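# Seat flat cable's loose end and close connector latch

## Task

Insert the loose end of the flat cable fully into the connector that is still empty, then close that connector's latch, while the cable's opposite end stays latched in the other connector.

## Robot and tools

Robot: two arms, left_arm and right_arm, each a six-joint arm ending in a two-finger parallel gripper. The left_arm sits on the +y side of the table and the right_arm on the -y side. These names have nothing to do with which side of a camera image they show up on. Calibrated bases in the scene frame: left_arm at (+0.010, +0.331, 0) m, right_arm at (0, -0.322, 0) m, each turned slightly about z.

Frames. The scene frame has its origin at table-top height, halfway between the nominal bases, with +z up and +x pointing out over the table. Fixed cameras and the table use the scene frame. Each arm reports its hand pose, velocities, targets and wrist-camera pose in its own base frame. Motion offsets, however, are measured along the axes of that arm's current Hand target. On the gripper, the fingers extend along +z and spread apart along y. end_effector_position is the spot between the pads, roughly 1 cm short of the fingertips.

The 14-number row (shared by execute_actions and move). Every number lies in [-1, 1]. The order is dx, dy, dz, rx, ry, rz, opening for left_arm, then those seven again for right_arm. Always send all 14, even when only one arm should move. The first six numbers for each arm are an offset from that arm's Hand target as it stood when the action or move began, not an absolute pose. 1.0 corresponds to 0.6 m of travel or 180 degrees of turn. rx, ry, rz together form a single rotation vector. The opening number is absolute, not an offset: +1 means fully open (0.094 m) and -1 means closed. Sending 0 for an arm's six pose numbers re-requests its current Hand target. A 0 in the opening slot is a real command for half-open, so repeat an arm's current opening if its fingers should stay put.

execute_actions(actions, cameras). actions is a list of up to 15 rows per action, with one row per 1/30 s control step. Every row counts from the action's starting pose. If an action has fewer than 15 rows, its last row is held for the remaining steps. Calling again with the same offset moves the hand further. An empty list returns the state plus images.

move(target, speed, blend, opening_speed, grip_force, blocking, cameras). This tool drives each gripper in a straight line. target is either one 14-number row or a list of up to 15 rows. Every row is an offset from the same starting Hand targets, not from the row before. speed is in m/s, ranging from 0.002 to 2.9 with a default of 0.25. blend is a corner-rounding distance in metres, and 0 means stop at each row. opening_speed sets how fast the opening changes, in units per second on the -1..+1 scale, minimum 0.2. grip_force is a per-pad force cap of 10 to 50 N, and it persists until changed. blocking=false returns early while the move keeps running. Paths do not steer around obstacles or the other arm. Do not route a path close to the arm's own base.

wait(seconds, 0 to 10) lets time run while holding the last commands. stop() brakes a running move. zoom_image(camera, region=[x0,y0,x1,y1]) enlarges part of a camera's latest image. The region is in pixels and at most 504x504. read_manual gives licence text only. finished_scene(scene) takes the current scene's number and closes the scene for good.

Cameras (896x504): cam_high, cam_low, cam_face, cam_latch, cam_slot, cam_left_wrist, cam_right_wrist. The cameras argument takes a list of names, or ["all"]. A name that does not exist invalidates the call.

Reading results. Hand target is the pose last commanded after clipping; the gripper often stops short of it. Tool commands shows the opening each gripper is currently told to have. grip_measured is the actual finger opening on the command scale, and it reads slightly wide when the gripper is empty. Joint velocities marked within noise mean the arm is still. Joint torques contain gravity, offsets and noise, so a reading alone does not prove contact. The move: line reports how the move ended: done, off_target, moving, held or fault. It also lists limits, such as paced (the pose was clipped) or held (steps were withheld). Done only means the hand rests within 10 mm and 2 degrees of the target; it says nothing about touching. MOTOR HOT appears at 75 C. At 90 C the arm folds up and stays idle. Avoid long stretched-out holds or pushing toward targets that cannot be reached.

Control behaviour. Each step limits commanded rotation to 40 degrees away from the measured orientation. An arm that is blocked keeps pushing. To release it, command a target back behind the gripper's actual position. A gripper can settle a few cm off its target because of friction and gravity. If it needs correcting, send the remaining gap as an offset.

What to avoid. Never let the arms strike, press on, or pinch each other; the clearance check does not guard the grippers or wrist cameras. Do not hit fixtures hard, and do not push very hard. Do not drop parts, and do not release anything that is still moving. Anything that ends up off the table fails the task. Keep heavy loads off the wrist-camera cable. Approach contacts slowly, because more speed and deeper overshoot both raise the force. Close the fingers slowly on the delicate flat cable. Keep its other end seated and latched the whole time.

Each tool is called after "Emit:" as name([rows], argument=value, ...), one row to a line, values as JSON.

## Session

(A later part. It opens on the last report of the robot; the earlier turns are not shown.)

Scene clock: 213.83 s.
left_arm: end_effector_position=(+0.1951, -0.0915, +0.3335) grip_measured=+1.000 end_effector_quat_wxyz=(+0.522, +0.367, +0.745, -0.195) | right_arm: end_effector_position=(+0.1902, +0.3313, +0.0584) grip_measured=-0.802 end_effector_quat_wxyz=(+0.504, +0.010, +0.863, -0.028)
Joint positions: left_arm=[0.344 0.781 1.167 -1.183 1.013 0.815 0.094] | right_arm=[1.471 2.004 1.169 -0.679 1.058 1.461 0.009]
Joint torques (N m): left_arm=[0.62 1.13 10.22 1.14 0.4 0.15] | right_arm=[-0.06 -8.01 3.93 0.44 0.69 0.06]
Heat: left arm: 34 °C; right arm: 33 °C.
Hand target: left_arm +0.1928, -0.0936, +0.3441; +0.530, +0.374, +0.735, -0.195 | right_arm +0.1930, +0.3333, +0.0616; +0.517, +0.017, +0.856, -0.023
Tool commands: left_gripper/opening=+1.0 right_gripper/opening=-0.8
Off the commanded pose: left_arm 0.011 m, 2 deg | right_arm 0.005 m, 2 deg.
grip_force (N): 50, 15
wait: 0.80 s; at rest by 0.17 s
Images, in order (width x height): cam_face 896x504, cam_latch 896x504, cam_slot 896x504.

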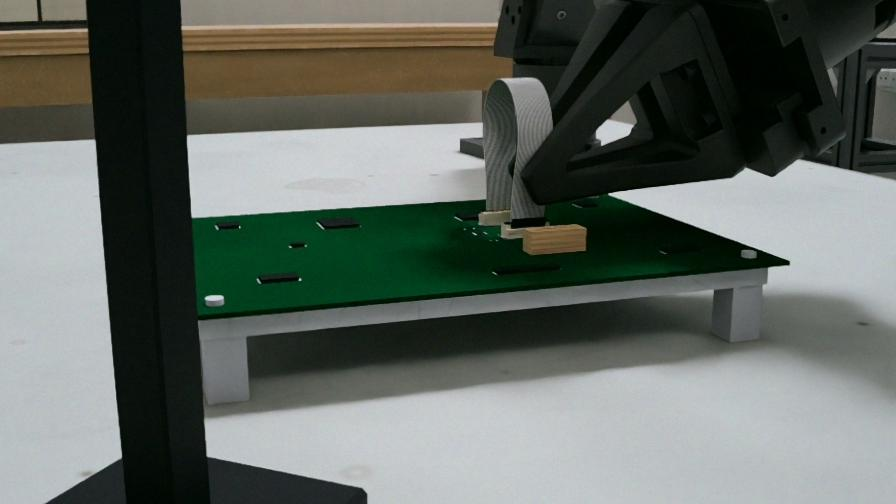

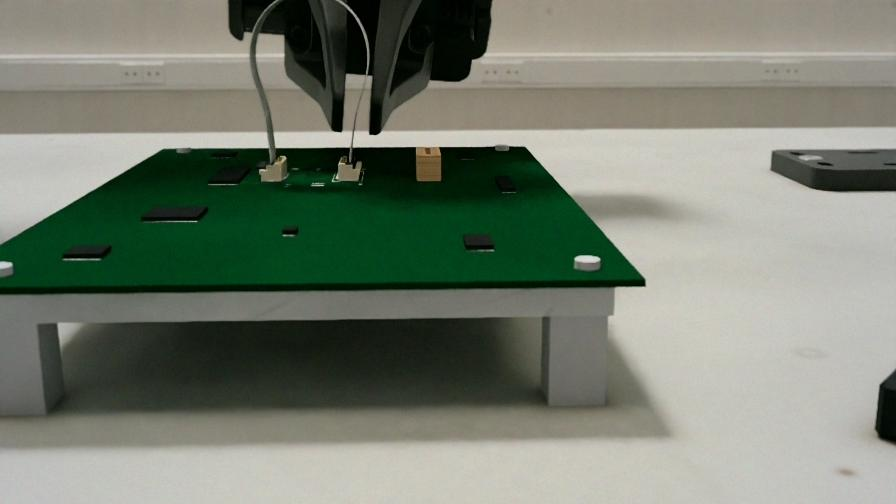

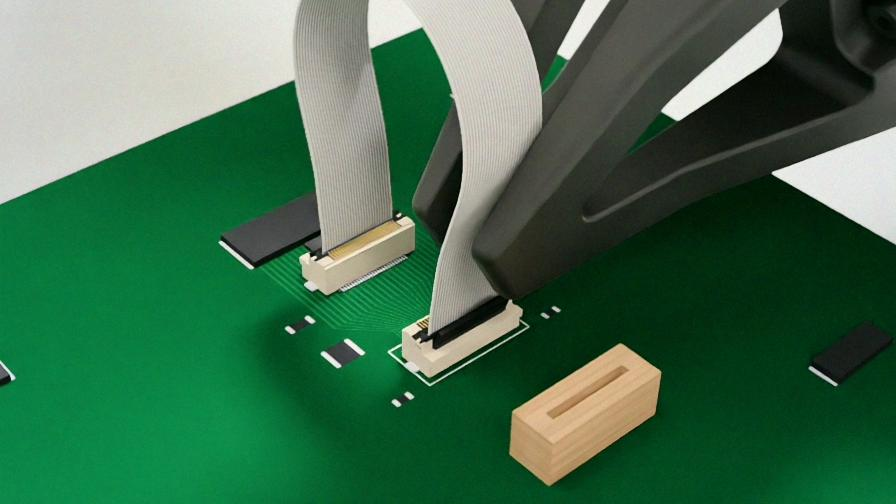

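Emit:
move(target=[0,0,0,0,0,0,1, -0.0225,-0.0060,-0.0161,-0.0063,0.0420,0.0100,-0.80], speed=0.05)

Emit:
wait(seconds=0.6, cameras=["cam_latch","cam_slot"])

Emit:
zoom_image(camera="cam_slot", region=[385, 205, 565, 385])

Emit:
zoom_image(camera="cam_latch", region=[320, 95, 410, 185])

Scene clock: 222.10 s.
left_arm: end_effector_position=(+0.1951, -0.0915, +0.3335) grip_measured=+1.000 end_effector_quat_wxyz=(+0.522, +0.367, +0.745, -0.195) | right_arm: end_effector_position=(+0.1854, +0.3280, +0.0586) grip_measured=-0.802 end_effector_quat_wxyz=(+0.447, +0.013, +0.894, -0.020)
Joint positions: left_arm=[0.344 0.781 1.167 -1.183 1.013 0.815 0.094] | right_arm=[1.446 1.941 1.169 -0.71 0.925 1.431 0.009]
Joint torques (N m): left_arm=[0.53 1.2 10.02 1.12 0.43 0.12] | right_arm=[-0.58 -10.89 5.22 0.21 0.63 0.01]
Heat: left arm: 34 °C; right arm: 34 °C.
Hand target: left_arm +0.1928, -0.0936, +0.3441; +0.530, +0.374, +0.735, -0.195 | right_arm +0.1907, +0.3301, +0.0781; +0.459, +0.027, +0.888, -0.005
Off the commanded pose: left_arm 0.011 m, 2 deg | right_arm 0.020 m, 3 deg.
grip_force (N): 50, 15
move: off_target (left_arm, right_arm)

Scene clock: 222.70 s.
left_arm: end_effector_position=(+0.1951, -0.0915, +0.3335) grip_measured=+1.000 end_effector_quat_wxyz=(+0.522, +0.367, +0.745, -0.195) | right_arm: end_effector_position=(+0.1853, +0.3280, +0.0586) grip_measured=-0.802 end_effector_quat_wxyz=(+0.447, +0.013, +0.894, -0.020)
Joint positions: left_arm=[0.344 0.781 1.167 -1.183 1.013 0.815 0.094] | right_arm=[1.446 1.941 1.169 -0.71 0.924 1.431 0.009]
Joint torques (N m): left_arm=[0.62 1.1 10.13 1.11 0.39 0.12] | right_arm=[-0.59 -10.89 5.22 0.22 0.63 0.02]
Heat: left arm: 34 °C; right arm: 34 °C.
Hand target: left_arm +0.1928, -0.0936, +0.3441; +0.530, +0.374, +0.735, -0.195 | right_arm +0.1907, +0.3301, +0.0781; +0.459, +0.027, +0.888, -0.005
Tool commands: left_gripper/opening=+1.0 right_gripper/opening=-0.8
Off the commanded pose: left_arm 0.011 m, 2 deg | right_arm 0.020 m, 3 deg.
grip_force (N): 50, 15
wait: 0.60 s; at rest by 0.17 s
Images, in order (width x height): cam_latch 896x504, cam_slot 896x504.

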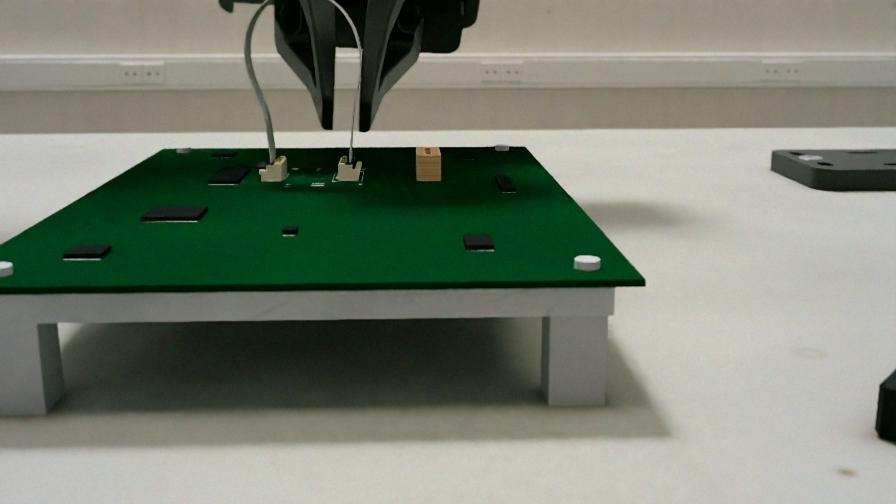

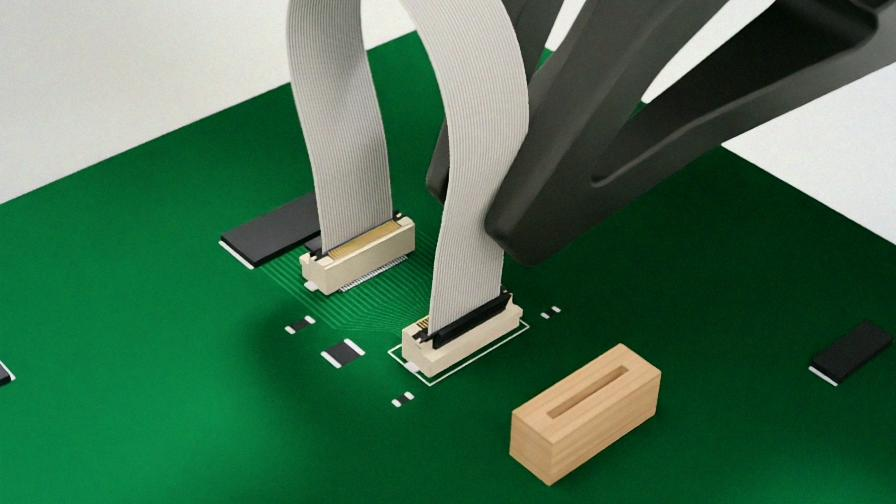

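Scaled by 2.800 from the camera's 896x504 image, which has a finer 1280x720 frame.

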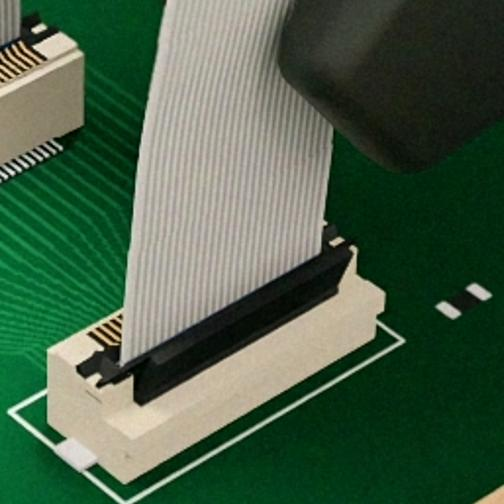

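Scaled by 5.600 from the camera's 896x504 image, which has a finer 1280x720 frame.

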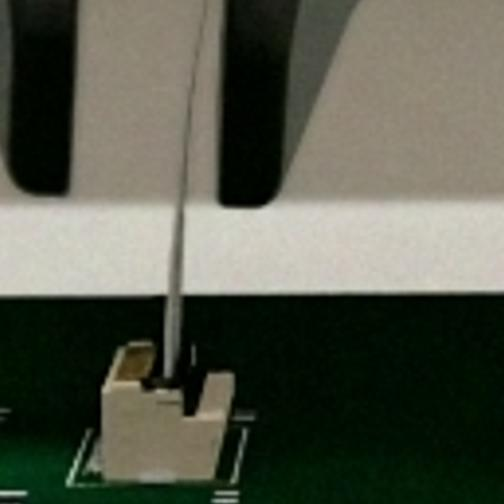

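Emit:
move(target=[0,0,0,0,0,0,1,-0.00198,-0.00172,0.00275,0.00156,-0.00003,0.0011,-0.915], opening_speed=0.25, speed=0.02)

Emit:
wait(seconds=0.6, cameras=["cam_slot","cam_latch"])

Emit:
zoom_image(camera="cam_latch", region=[320, 95, 410, 185])

Emit:
zoom_image(camera="cam_slot", region=[385, 225, 545, 385])

Scene clock: 234.63 s.
left_arm: end_effector_position=(+0.1951, -0.0915, +0.3335) grip_measured=+1.000 end_effector_quat_wxyz=(+0.522, +0.367, +0.745, -0.195) | right_arm: end_effector_position=(+0.1871, +0.3269, +0.0584) grip_measured=-0.913 end_effector_quat_wxyz=(+0.446, +0.016, +0.894, -0.021)
Joint positions: left_arm=[0.344 0.781 1.167 -1.183 1.013 0.815 0.094] | right_arm=[1.44 1.941 1.169 -0.71 0.924 1.431 0.004]
Joint torques (N m): left_arm=[0.57 1.25 9.95 1.13 0.45 0.12] | right_arm=[-0.61 -10.88 5.22 0.21 0.64 0.02]
Heat: left arm: 34 °C; right arm: 34 °C.
Hand target: left_arm +0.1928, -0.0936, +0.3441; +0.530, +0.374, +0.735, -0.195 | right_arm +0.1927, +0.3289, +0.0781; +0.460, +0.029, +0.888, -0.007
Off the commanded pose: left_arm 0.011 m, 2 deg | right_arm 0.021 m, 3 deg.
grip_force (N): 50, 15
move: off_target (left_arm, right_arm)

Scene clock: 235.23 s.
left_arm: end_effector_position=(+0.1951, -0.0915, +0.3335) grip_measured=+1.000 end_effector_quat_wxyz=(+0.522, +0.367, +0.745, -0.195) | right_arm: end_effector_position=(+0.1871, +0.3269, +0.0584) grip_measured=-0.913 end_effector_quat_wxyz=(+0.446, +0.016, +0.894, -0.021)
Joint positions: left_arm=[0.344 0.781 1.167 -1.183 1.013 0.815 0.094] | right_arm=[1.44 1.941 1.169 -0.71 0.924 1.431 0.004]
Joint torques (N m): left_arm=[0.5 1.05 10.09 1.16 0.4 0.12] | right_arm=[-0.61 -10.89 5.22 0.21 0.64 0.02]
Heat: left arm: 34 °C; right arm: 34 °C.
Hand target: left_arm +0.1928, -0.0936, +0.3441; +0.530, +0.374, +0.735, -0.195 | right_arm +0.1927, +0.3289, +0.0781; +0.460, +0.029, +0.888, -0.007
Tool commands: left_gripper/opening=+1.0 right_gripper/opening=-0.915
Off the commanded pose: left_arm 0.011 m, 2 deg | right_arm 0.021 m, 3 deg.
grip_force (N): 50, 15
wait: 0.60 s; at rest by 0.17 s
Images, in order (width x height): cam_latch 896x504, cam_slot 896x504.

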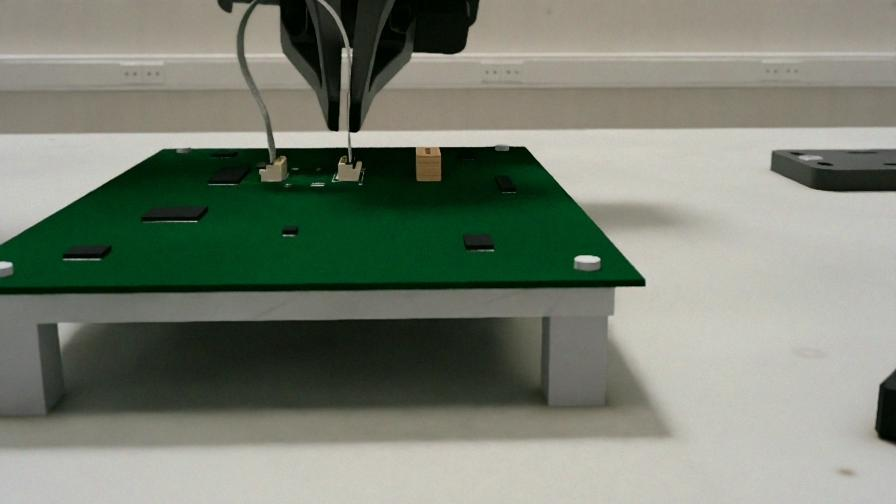

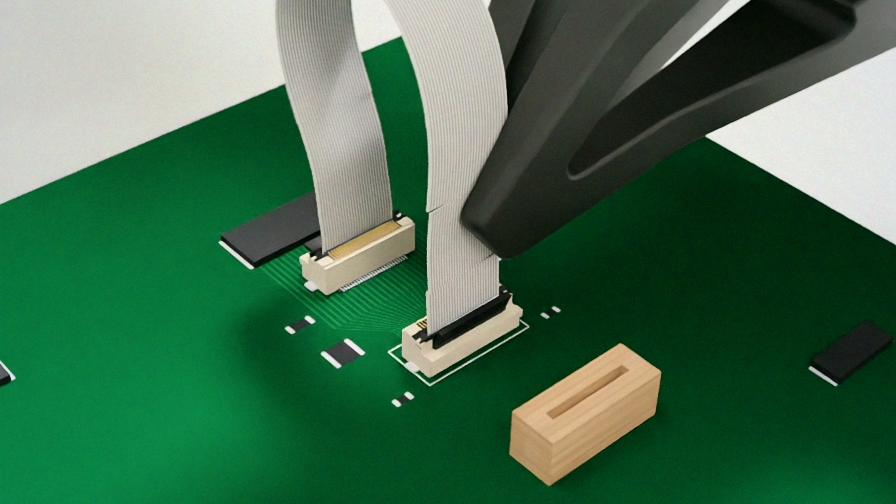

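Scaled by 5.600 from the camera's 896x504 image, which has a finer 1280x720 frame.

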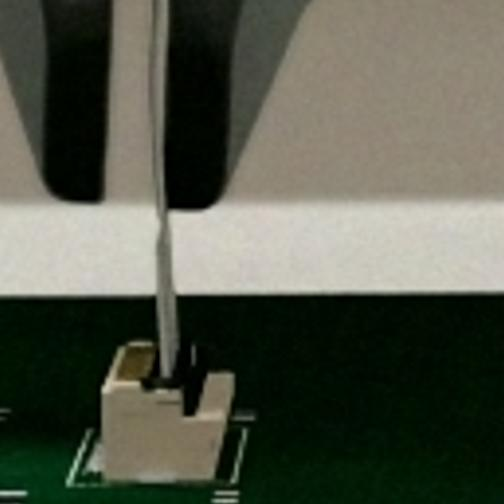

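Scaled by 3.150 from the camera's 896x504 image, which has a finer 1280x720 frame.

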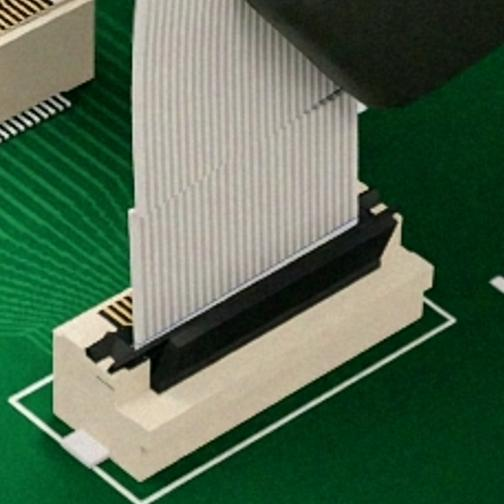

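Emit:
move(target=[0,0,0,0,0,0,1,0.02725,-0.0049,0.02238,0.01249,-0.00125,-0.01768,-0.915], speed=0.02)

Emit:
wait(seconds=0.6, cameras=["cam_slot","cam_latch"])

Emit:
zoom_image(camera="cam_latch", region=[320, 95, 410, 185])

Emit:
zoom_image(camera="cam_slot", region=[385, 225, 545, 385])

Scene clock: 242.83 s.
left_arm: end_effector_position=(+0.1951, -0.0915, +0.3335) grip_measured=+1.000 end_effector_quat_wxyz=(+0.522, +0.367, +0.745, -0.195) | right_arm: end_effector_position=(+0.1879, +0.3262, +0.0564) grip_measured=-0.913 end_effector_quat_wxyz=(+0.449, +0.010, +0.893, -0.027)
Joint positions: left_arm=[0.344 0.781 1.167 -1.183 1.013 0.815 0.094] | right_arm=[1.44 1.951 1.169 -0.71 0.931 1.424 0.004]
Joint torques (N m): left_arm=[0.58 1.26 10.06 1.13 0.41 0.12] | right_arm=[-0.77 -6.52 5.42 0.25 0.65 0.02]
Heat: left arm: 34 °C; right arm: 34 °C.
Hand target: left_arm +0.1928, -0.0936, +0.3441; +0.530, +0.374, +0.735, -0.195 | right_arm +0.1940, +0.3262, +0.0570; +0.460, +0.014, +0.887, -0.037
Off the commanded pose: left_arm 0.011 m, 2 deg | right_arm 0.006 m, 2 deg.
grip_force (N): 50, 15
move: off_target (left_arm)

Scene clock: 243.43 s.
left_arm: end_effector_position=(+0.1951, -0.0915, +0.3335) grip_measured=+1.000 end_effector_quat_wxyz=(+0.522, +0.367, +0.745, -0.195) | right_arm: end_effector_position=(+0.1879, +0.3262, +0.0564) grip_measured=-0.913 end_effector_quat_wxyz=(+0.449, +0.010, +0.893, -0.027)
Joint positions: left_arm=[0.344 0.781 1.167 -1.183 1.013 0.815 0.094] | right_arm=[1.44 1.951 1.169 -0.71 0.931 1.424 0.004]
Joint torques (N m): left_arm=[0.53 1.13 10.02 1.14 0.42 0.14] | right_arm=[-0.79 -6.53 5.42 0.24 0.65 0.01]
Heat: left arm: 34 °C; right arm: 34 °C.
Hand target: left_arm +0.1928, -0.0936, +0.3441; +0.530, +0.374, +0.735, -0.195 | right_arm +0.1940, +0.3262, +0.0570; +0.460, +0.014, +0.887, -0.037
Tool commands: left_gripper/opening=+1.0 right_gripper/opening=-0.915
Off the commanded pose: left_arm 0.011 m, 2 deg | right_arm 0.006 m, 2 deg.
grip_force (N): 50, 15
wait: 0.60 s; at rest by 0.17 s
Images, in order (width x height): cam_latch 896x504, cam_slot 896x504.

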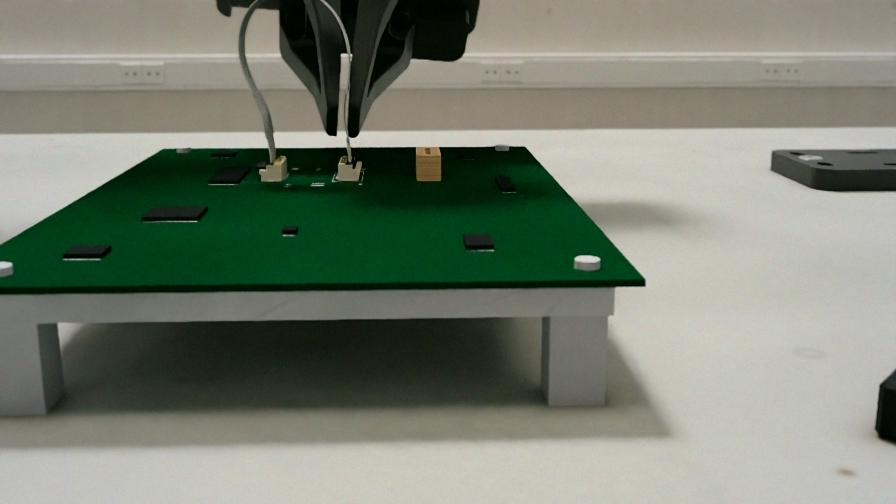

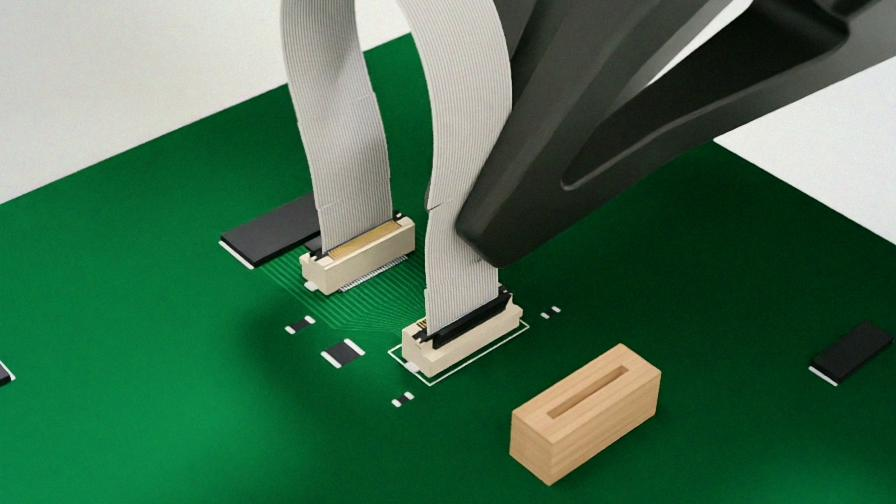

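Scaled by 5.600 from the camera's 896x504 image, which has a finer 1280x720 frame.

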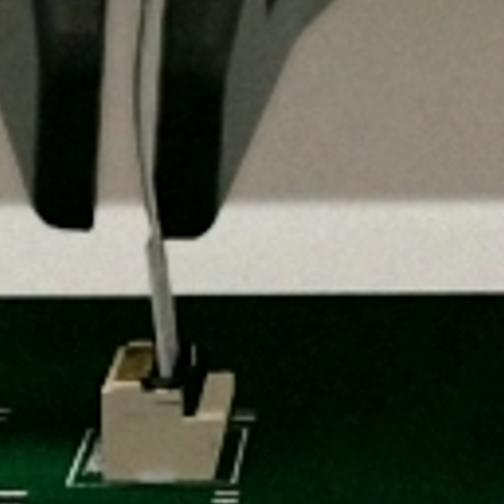

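Scaled by 3.150 from the camera's 896x504 image, which has a finer 1280x720 frame.

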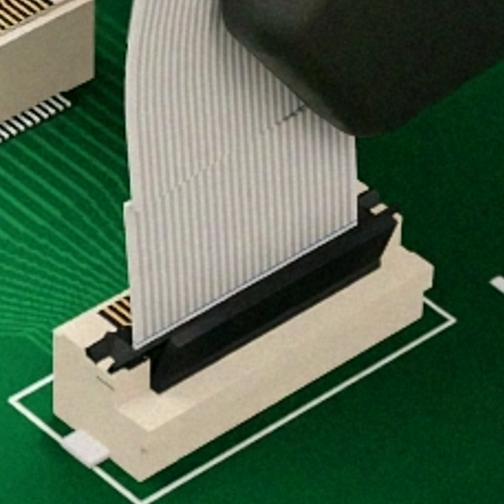

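Emit:
move(target=[0,0,0,0,0,0,1,0.00721,-0.0013,0.00592,0.00331,-0.00033,-0.00468,-0.915], speed=0.02)

Emit:
wait(seconds=0.6, cameras=["cam_slot","cam_latch"])

Emit:
zoom_image(camera="cam_latch", region=[320, 95, 410, 185])

Emit:
zoom_image(camera="cam_slot", region=[385, 225, 545, 385])

Scene clock: 246.10 s.
left_arm: end_effector_position=(+0.1951, -0.0915, +0.3335) grip_measured=+1.000 end_effector_quat_wxyz=(+0.522, +0.367, +0.745, -0.195) | right_arm: end_effector_position=(+0.1897, +0.3265, +0.0522) grip_measured=-0.913 end_effector_quat_wxyz=(+0.454, +0.007, +0.890, -0.035)
Joint positions: left_arm=[0.344 0.781 1.167 -1.183 1.013 0.815 0.094] | right_arm=[1.439 1.973 1.174 -0.707 0.944 1.422 0.004]
Joint torques (N m): left_arm=[0.59 1.09 10.15 1.15 0.44 0.11] | right_arm=[-0.73 -6.89 4.97 0.21 0.56 0.02]
Heat: left arm: 34 °C; right arm: 34 °C.
Hand target: left_arm +0.1928, -0.0936, +0.3441; +0.530, +0.374, +0.735, -0.195 | right_arm +0.1943, +0.3252, +0.0515; +0.460, +0.010, +0.887, -0.045
Off the commanded pose: left_arm 0.011 m, 2 deg | right_arm 0.005 m, 1 deg.
grip_force (N): 50, 15
move: off_target (left_arm)

Scene clock: 246.70 s.
left_arm: end_effector_position=(+0.1951, -0.0915, +0.3335) grip_measured=+1.000 end_effector_quat_wxyz=(+0.522, +0.367, +0.745, -0.195) | right_arm: end_effector_position=(+0.1897, +0.3265, +0.0522) grip_measured=-0.913 end_effector_quat_wxyz=(+0.454, +0.007, +0.890, -0.035)
Joint positions: left_arm=[0.344 0.781 1.167 -1.183 1.013 0.815 0.094] | right_arm=[1.439 1.973 1.174 -0.707 0.944 1.422 0.004]
Joint torques (N m): left_arm=[0.64 1.18 10.07 1.15 0.39 0.12] | right_arm=[-0.72 -6.9 4.97 0.2 0.57 0.03]
Heat: left arm: 34 °C; right arm: 34 °C.
Hand target: left_arm +0.1928, -0.0936, +0.3441; +0.530, +0.374, +0.735, -0.195 | right_arm +0.1943, +0.3252, +0.0515; +0.460, +0.010, +0.887, -0.045
Tool commands: left_gripper/opening=+1.0 right_gripper/opening=-0.915
Off the commanded pose: left_arm 0.011 m, 2 deg | right_arm 0.005 m, 1 deg.
grip_force (N): 50, 15
wait: 0.60 s; at rest by 0.17 s
Images, in order (width x height): cam_latch 896x504, cam_slot 896x504.

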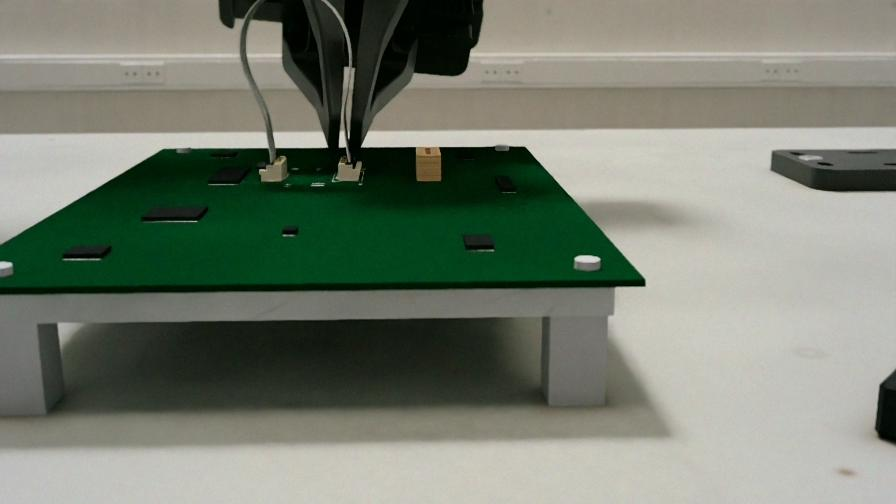

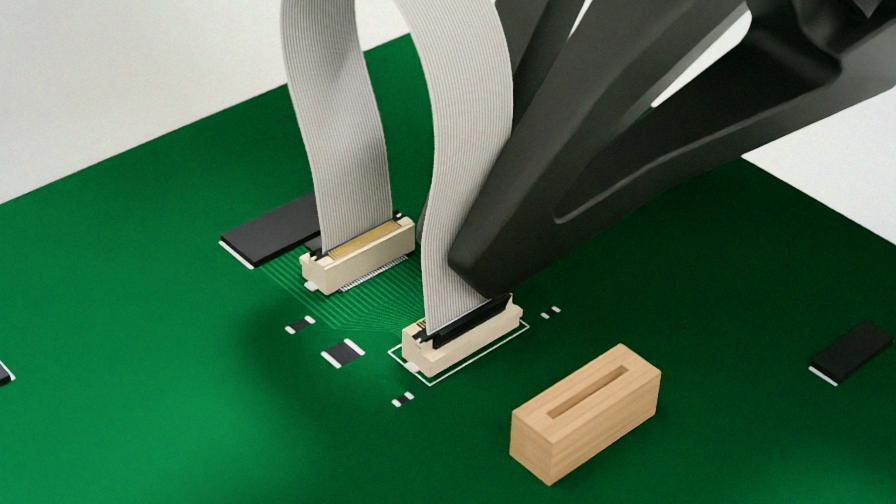

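Scaled by 5.600 from the camera's 896x504 image, which has a finer 1280x720 frame.

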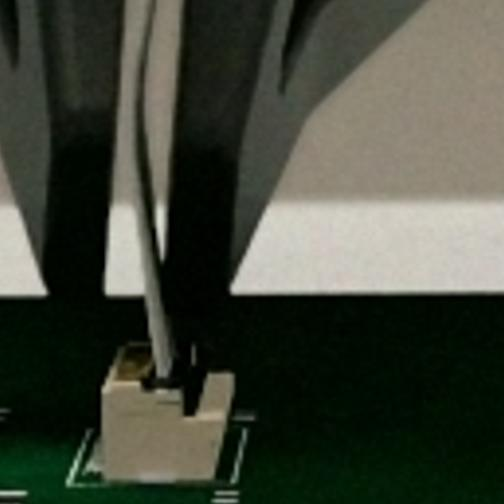

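Scaled by 3.150 from the camera's 896x504 image, which has a finer 1280x720 frame.

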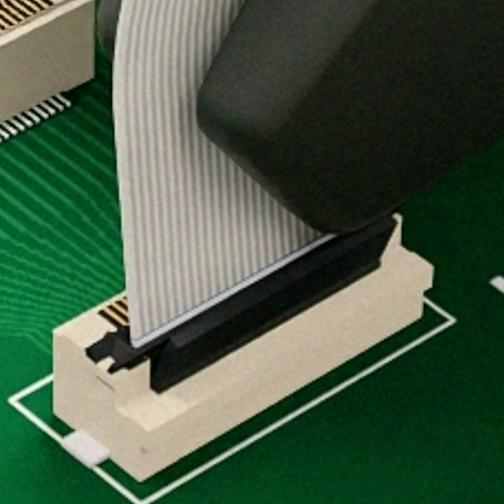

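Emit:
move(target=[0,0,0,0,0,0,1,0.00632,-0.0030,0.0036,0.00343,0.0022,-0.00516,-0.915], speed=0.02)

Emit:
wait(seconds=0.6, cameras=["cam_slot","cam_latch"])

Emit:
zoom_image(camera="cam_latch", region=[320, 125, 380, 185])

Emit:
zoom_image(camera="cam_slot", region=[385, 225, 545, 385])

Scene clock: 252.50 s.
left_arm: end_effector_position=(+0.1951, -0.0915, +0.3335) grip_measured=+1.000 end_effector_quat_wxyz=(+0.522, +0.367, +0.745, -0.195) | right_arm: end_effector_position=(+0.1898, +0.3266, +0.0505) grip_measured=-0.913 end_effector_quat_wxyz=(+0.454, +0.006, +0.890, -0.037)
Joint positions: left_arm=[0.344 0.781 1.167 -1.183 1.013 0.815 0.094] | right_arm=[1.439 1.98 1.177 -0.707 0.945 1.421 0.004]
Joint torques (N m): left_arm=[0.58 1.02 10 1.12 0.42 0.13] | right_arm=[-0.81 -6.67 4.79 0.12 0.51 0.02]
Heat: left arm: 34 °C; right arm: 34 °C.
Hand target: left_arm +0.1928, -0.0936, +0.3441; +0.530, +0.374, +0.735, -0.195 | right_arm +0.1938, +0.3230, +0.0471; +0.457, +0.005, +0.888, -0.053
Off the commanded pose: left_arm 0.011 m, 2 deg | right_arm 0.006 m, 2 deg.
grip_force (N): 50, 15
move: off_target (left_arm)

Scene clock: 253.10 s.
left_arm: end_effector_position=(+0.1951, -0.0915, +0.3335) grip_measured=+1.000 end_effector_quat_wxyz=(+0.522, +0.367, +0.745, -0.195) | right_arm: end_effector_position=(+0.1898, +0.3266, +0.0505) grip_measured=-0.913 end_effector_quat_wxyz=(+0.454, +0.006, +0.890, -0.037)
Joint positions: left_arm=[0.344 0.781 1.167 -1.183 1.013 0.815 0.094] | right_arm=[1.439 1.98 1.177 -0.707 0.945 1.421 0.004]
Joint torques (N m): left_arm=[0.58 1.24 10.09 1.12 0.44 0.16] | right_arm=[-0.81 -6.65 4.79 0.11 0.51 0.02]
Heat: left arm: 34 °C; right arm: 34 °C.
Hand target: left_arm +0.1928, -0.0936, +0.3441; +0.530, +0.374, +0.735, -0.195 | right_arm +0.1938, +0.3230, +0.0471; +0.457, +0.005, +0.888, -0.053
Tool commands: left_gripper/opening=+1.0 right_gripper/opening=-0.915
Off the commanded pose: left_arm 0.011 m, 2 deg | right_arm 0.006 m, 2 deg.
grip_force (N): 50, 15
wait: 0.60 s; at rest by 0.17 s
Images, in order (width x height): cam_latch 896x504, cam_slot 896x504.

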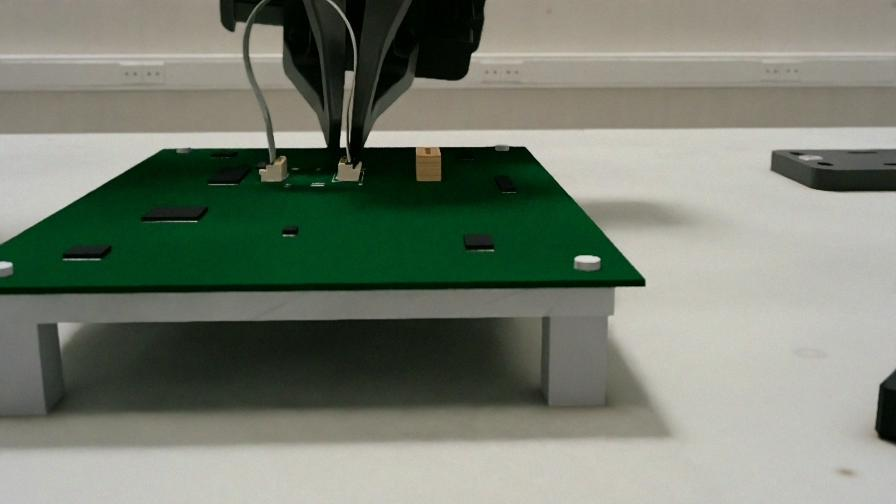

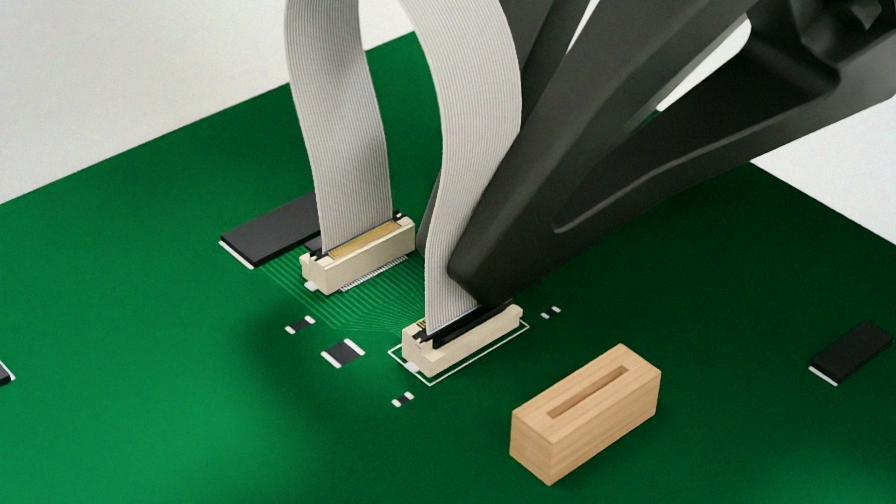

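Scaled by 8.400 from the camera's 896x504 image, which has a finer 1280x720 frame.

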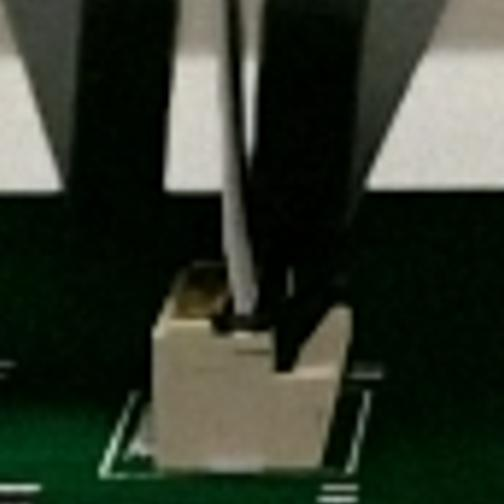

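Scaled by 3.150 from the camera's 896x504 image, which has a finer 1280x720 frame.

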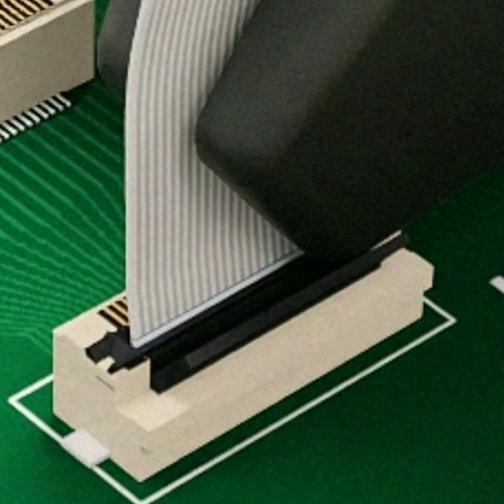

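Emit:
move(target=[0,0,0,0,0,0,1,0.00242,0.00317,0.00245,-0.0002,0,0.00026,-0.8], opening_speed=0.25, speed=0.02)

Emit:
wait(seconds=0.6, cameras=["cam_slot","cam_latch"])

Emit:
zoom_image(camera="cam_latch", region=[320, 125, 380, 185])

Emit:
zoom_image(camera="cam_slot", region=[385, 225, 545, 385])

Scene clock: 257.17 s.
left_arm: end_effector_position=(+0.1951, -0.0915, +0.3335) grip_measured=+1.000 end_effector_quat_wxyz=(+0.522, +0.367, +0.745, -0.195) | right_arm: end_effector_position=(+0.1905, +0.3248, +0.0499) grip_measured=-0.802 end_effector_quat_wxyz=(+0.457, +0.002, +0.888, -0.044)
Joint positions: left_arm=[0.344 0.781 1.167 -1.183 1.013 0.815 0.094] | right_arm=[1.439 1.986 1.177 -0.714 0.954 1.42 0.009]
Joint torques (N m): left_arm=[0.49 1.21 9.99 1.1 0.41 0.11] | right_arm=[-0.85 -6.42 5.12 0.22 0.44 0.03]
Heat: left arm: 34 °C; right arm: 34 °C.
Hand target: left_arm +0.1928, -0.0936, +0.3441; +0.530, +0.374, +0.735, -0.195 | right_arm +0.1942, +0.3247, +0.0450; +0.457, +0.005, +0.888, -0.053
Off the commanded pose: left_arm 0.011 m, 2 deg | right_arm 0.006 m, 1 deg.
grip_force (N): 50, 15
move: off_target (left_arm)

Scene clock: 257.77 s.
left_arm: end_effector_position=(+0.1951, -0.0915, +0.3335) grip_measured=+1.000 end_effector_quat_wxyz=(+0.522, +0.367, +0.745, -0.195) | right_arm: end_effector_position=(+0.1905, +0.3248, +0.0499) grip_measured=-0.802 end_effector_quat_wxyz=(+0.457, +0.002, +0.888, -0.044)
Joint positions: left_arm=[0.344 0.781 1.167 -1.183 1.013 0.815 0.094] | right_arm=[1.439 1.986 1.177 -0.714 0.954 1.42 0.009]
Joint torques (N m): left_arm=[0.73 1.14 10.15 1.12 0.42 0.12] | right_arm=[-0.85 -6.41 5.11 0.21 0.44 0.03]
Heat: left arm: 34 °C; right arm: 34 °C.
Hand target: left_arm +0.1928, -0.0936, +0.3441; +0.530, +0.374, +0.735, -0.195 | right_arm +0.1942, +0.3247, +0.0450; +0.457, +0.005, +0.888, -0.053
Tool commands: left_gripper/opening=+1.0 right_gripper/opening=-0.8
Off the commanded pose: left_arm 0.011 m, 2 deg | right_arm 0.006 m, 1 deg.
grip_force (N): 50, 15
wait: 0.60 s; at rest by 0.17 s
Images, in order (width x height): cam_latch 896x504, cam_slot 896x504.

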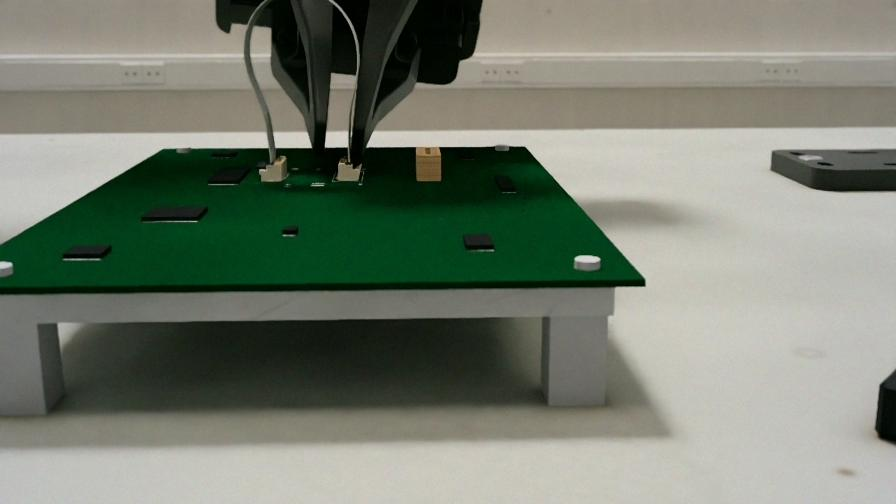

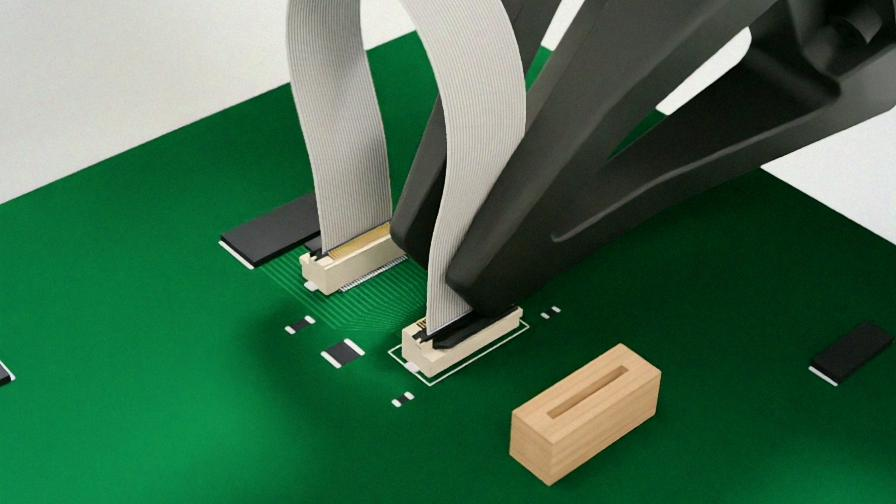

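Scaled by 8.400 from the camera's 896x504 image, which has a finer 1280x720 frame.

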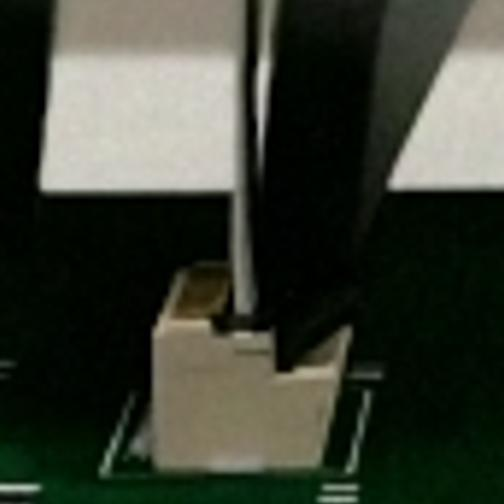

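Scaled by 3.150 from the camera's 896x504 image, which has a finer 1280x720 frame.

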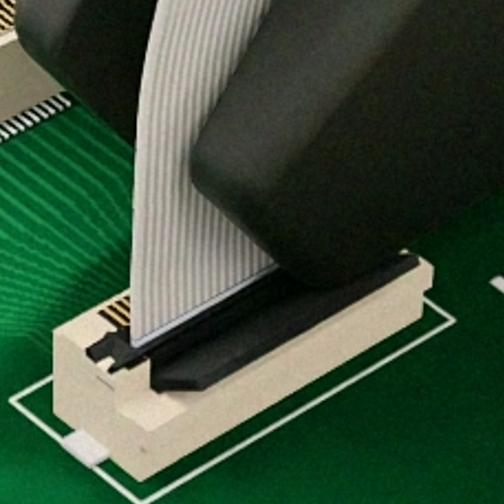

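Emit:
move(target=[0,0,0,0,0,0,1,0.00997,0.0031,0.00715,0.00284,0.00287,-0.00445,-0.8], speed=0.015)

Emit:
wait(seconds=0.6, cameras=["cam_slot","cam_latch"])

Emit:
zoom_image(camera="cam_latch", region=[320, 125, 380, 185])

Emit:
zoom_image(camera="cam_slot", region=[385, 225, 545, 385])

Scene clock: 261.90 s.
left_arm: end_effector_position=(+0.1951, -0.0915, +0.3335) grip_measured=+1.000 end_effector_quat_wxyz=(+0.522, +0.367, +0.745, -0.195) | right_arm: end_effector_position=(+0.1925, +0.3250, +0.0490) grip_measured=-0.802 end_effector_quat_wxyz=(+0.464, -0.002, +0.884, -0.054)
Joint positions: left_arm=[0.344 0.781 1.167 -1.183 1.013 0.815 0.094] | right_arm=[1.439 2.006 1.19 -0.727 0.973 1.418 0.009]
Joint torques (N m): left_arm=[0.61 1.16 10.02 1.14 0.4 0.13] | right_arm=[-1.01 -6.12 4.81 0.31 0.22 0.02]
Heat: left arm: 34 °C; right arm: 34 °C.
Hand target: left_arm +0.1928, -0.0936, +0.3441; +0.530, +0.374, +0.735, -0.195 | right_arm +0.1943, +0.3259, +0.0374; +0.452, +0.001, +0.890, -0.060
Off the commanded pose: left_arm 0.011 m, 2 deg | right_arm 0.012 m, 2 deg.
grip_force (N): 50, 15
move: off_target (left_arm, right_arm)

Scene clock: 262.50 s.
left_arm: end_effector_position=(+0.1951, -0.0915, +0.3335) grip_measured=+1.000 end_effector_quat_wxyz=(+0.522, +0.367, +0.745, -0.195) | right_arm: end_effector_position=(+0.1925, +0.3250, +0.0490) grip_measured=-0.802 end_effector_quat_wxyz=(+0.464, -0.002, +0.884, -0.054)
Joint positions: left_arm=[0.344 0.781 1.167 -1.183 1.013 0.815 0.094] | right_arm=[1.439 2.006 1.19 -0.727 0.973 1.418 0.009]
Joint torques (N m): left_arm=[0.54 1.11 10.13 1.14 0.4 0.12] | right_arm=[-1.01 -6.12 4.81 0.31 0.21 0.01]
Heat: left arm: 34 °C; right arm: 34 °C.
Hand target: left_arm +0.1928, -0.0936, +0.3441; +0.530, +0.374, +0.735, -0.195 | right_arm +0.1943, +0.3259, +0.0374; +0.452, +0.001, +0.890, -0.060
Tool commands: left_gripper/opening=+1.0 right_gripper/opening=-0.8
Off the commanded pose: left_arm 0.011 m, 2 deg | right_arm 0.012 m, 2 deg.
grip_force (N): 50, 15
wait: 0.60 s; at rest by 0.17 s
Images, in order (width x height): cam_latch 896x504, cam_slot 896x504.

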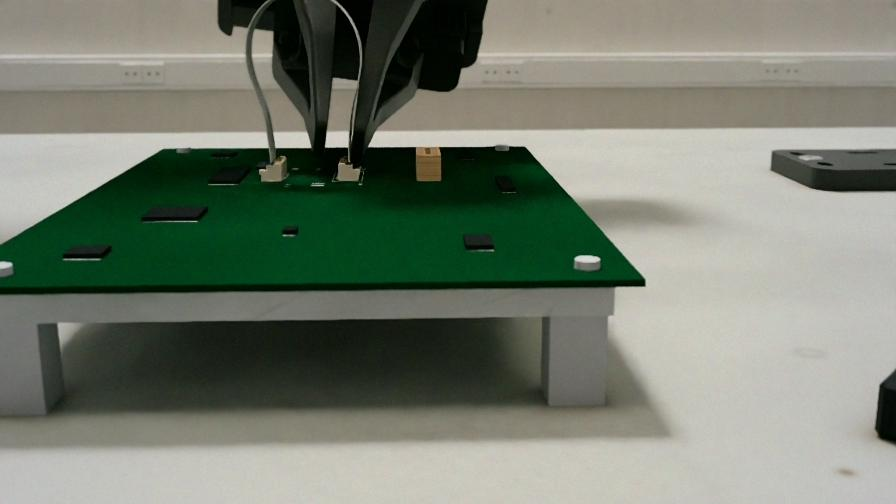

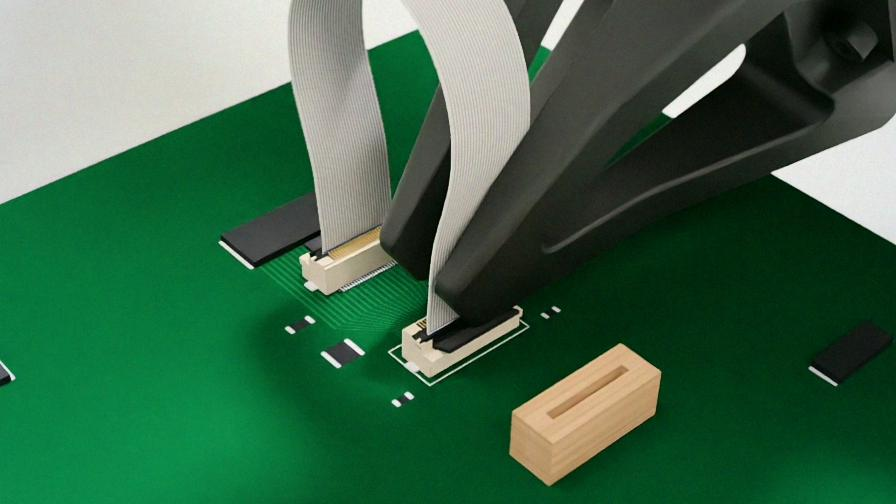

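Scaled by 8.400 from the camera's 896x504 image, which has a finer 1280x720 frame.

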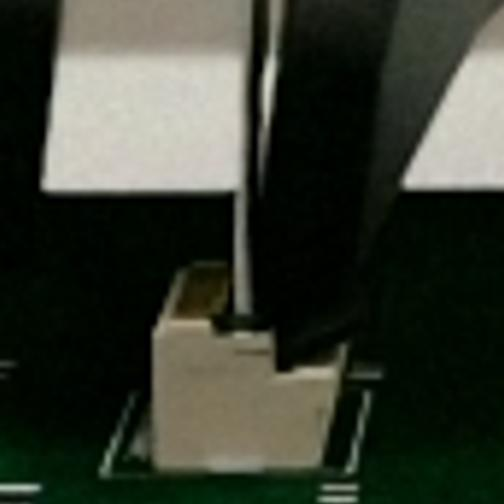

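Scaled by 3.150 from the camera's 896x504 image, which has a finer 1280x720 frame.

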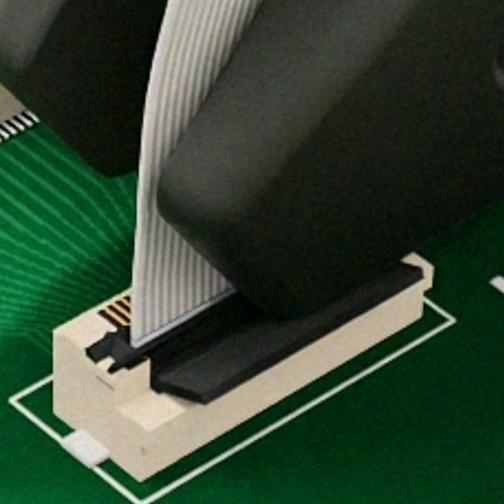

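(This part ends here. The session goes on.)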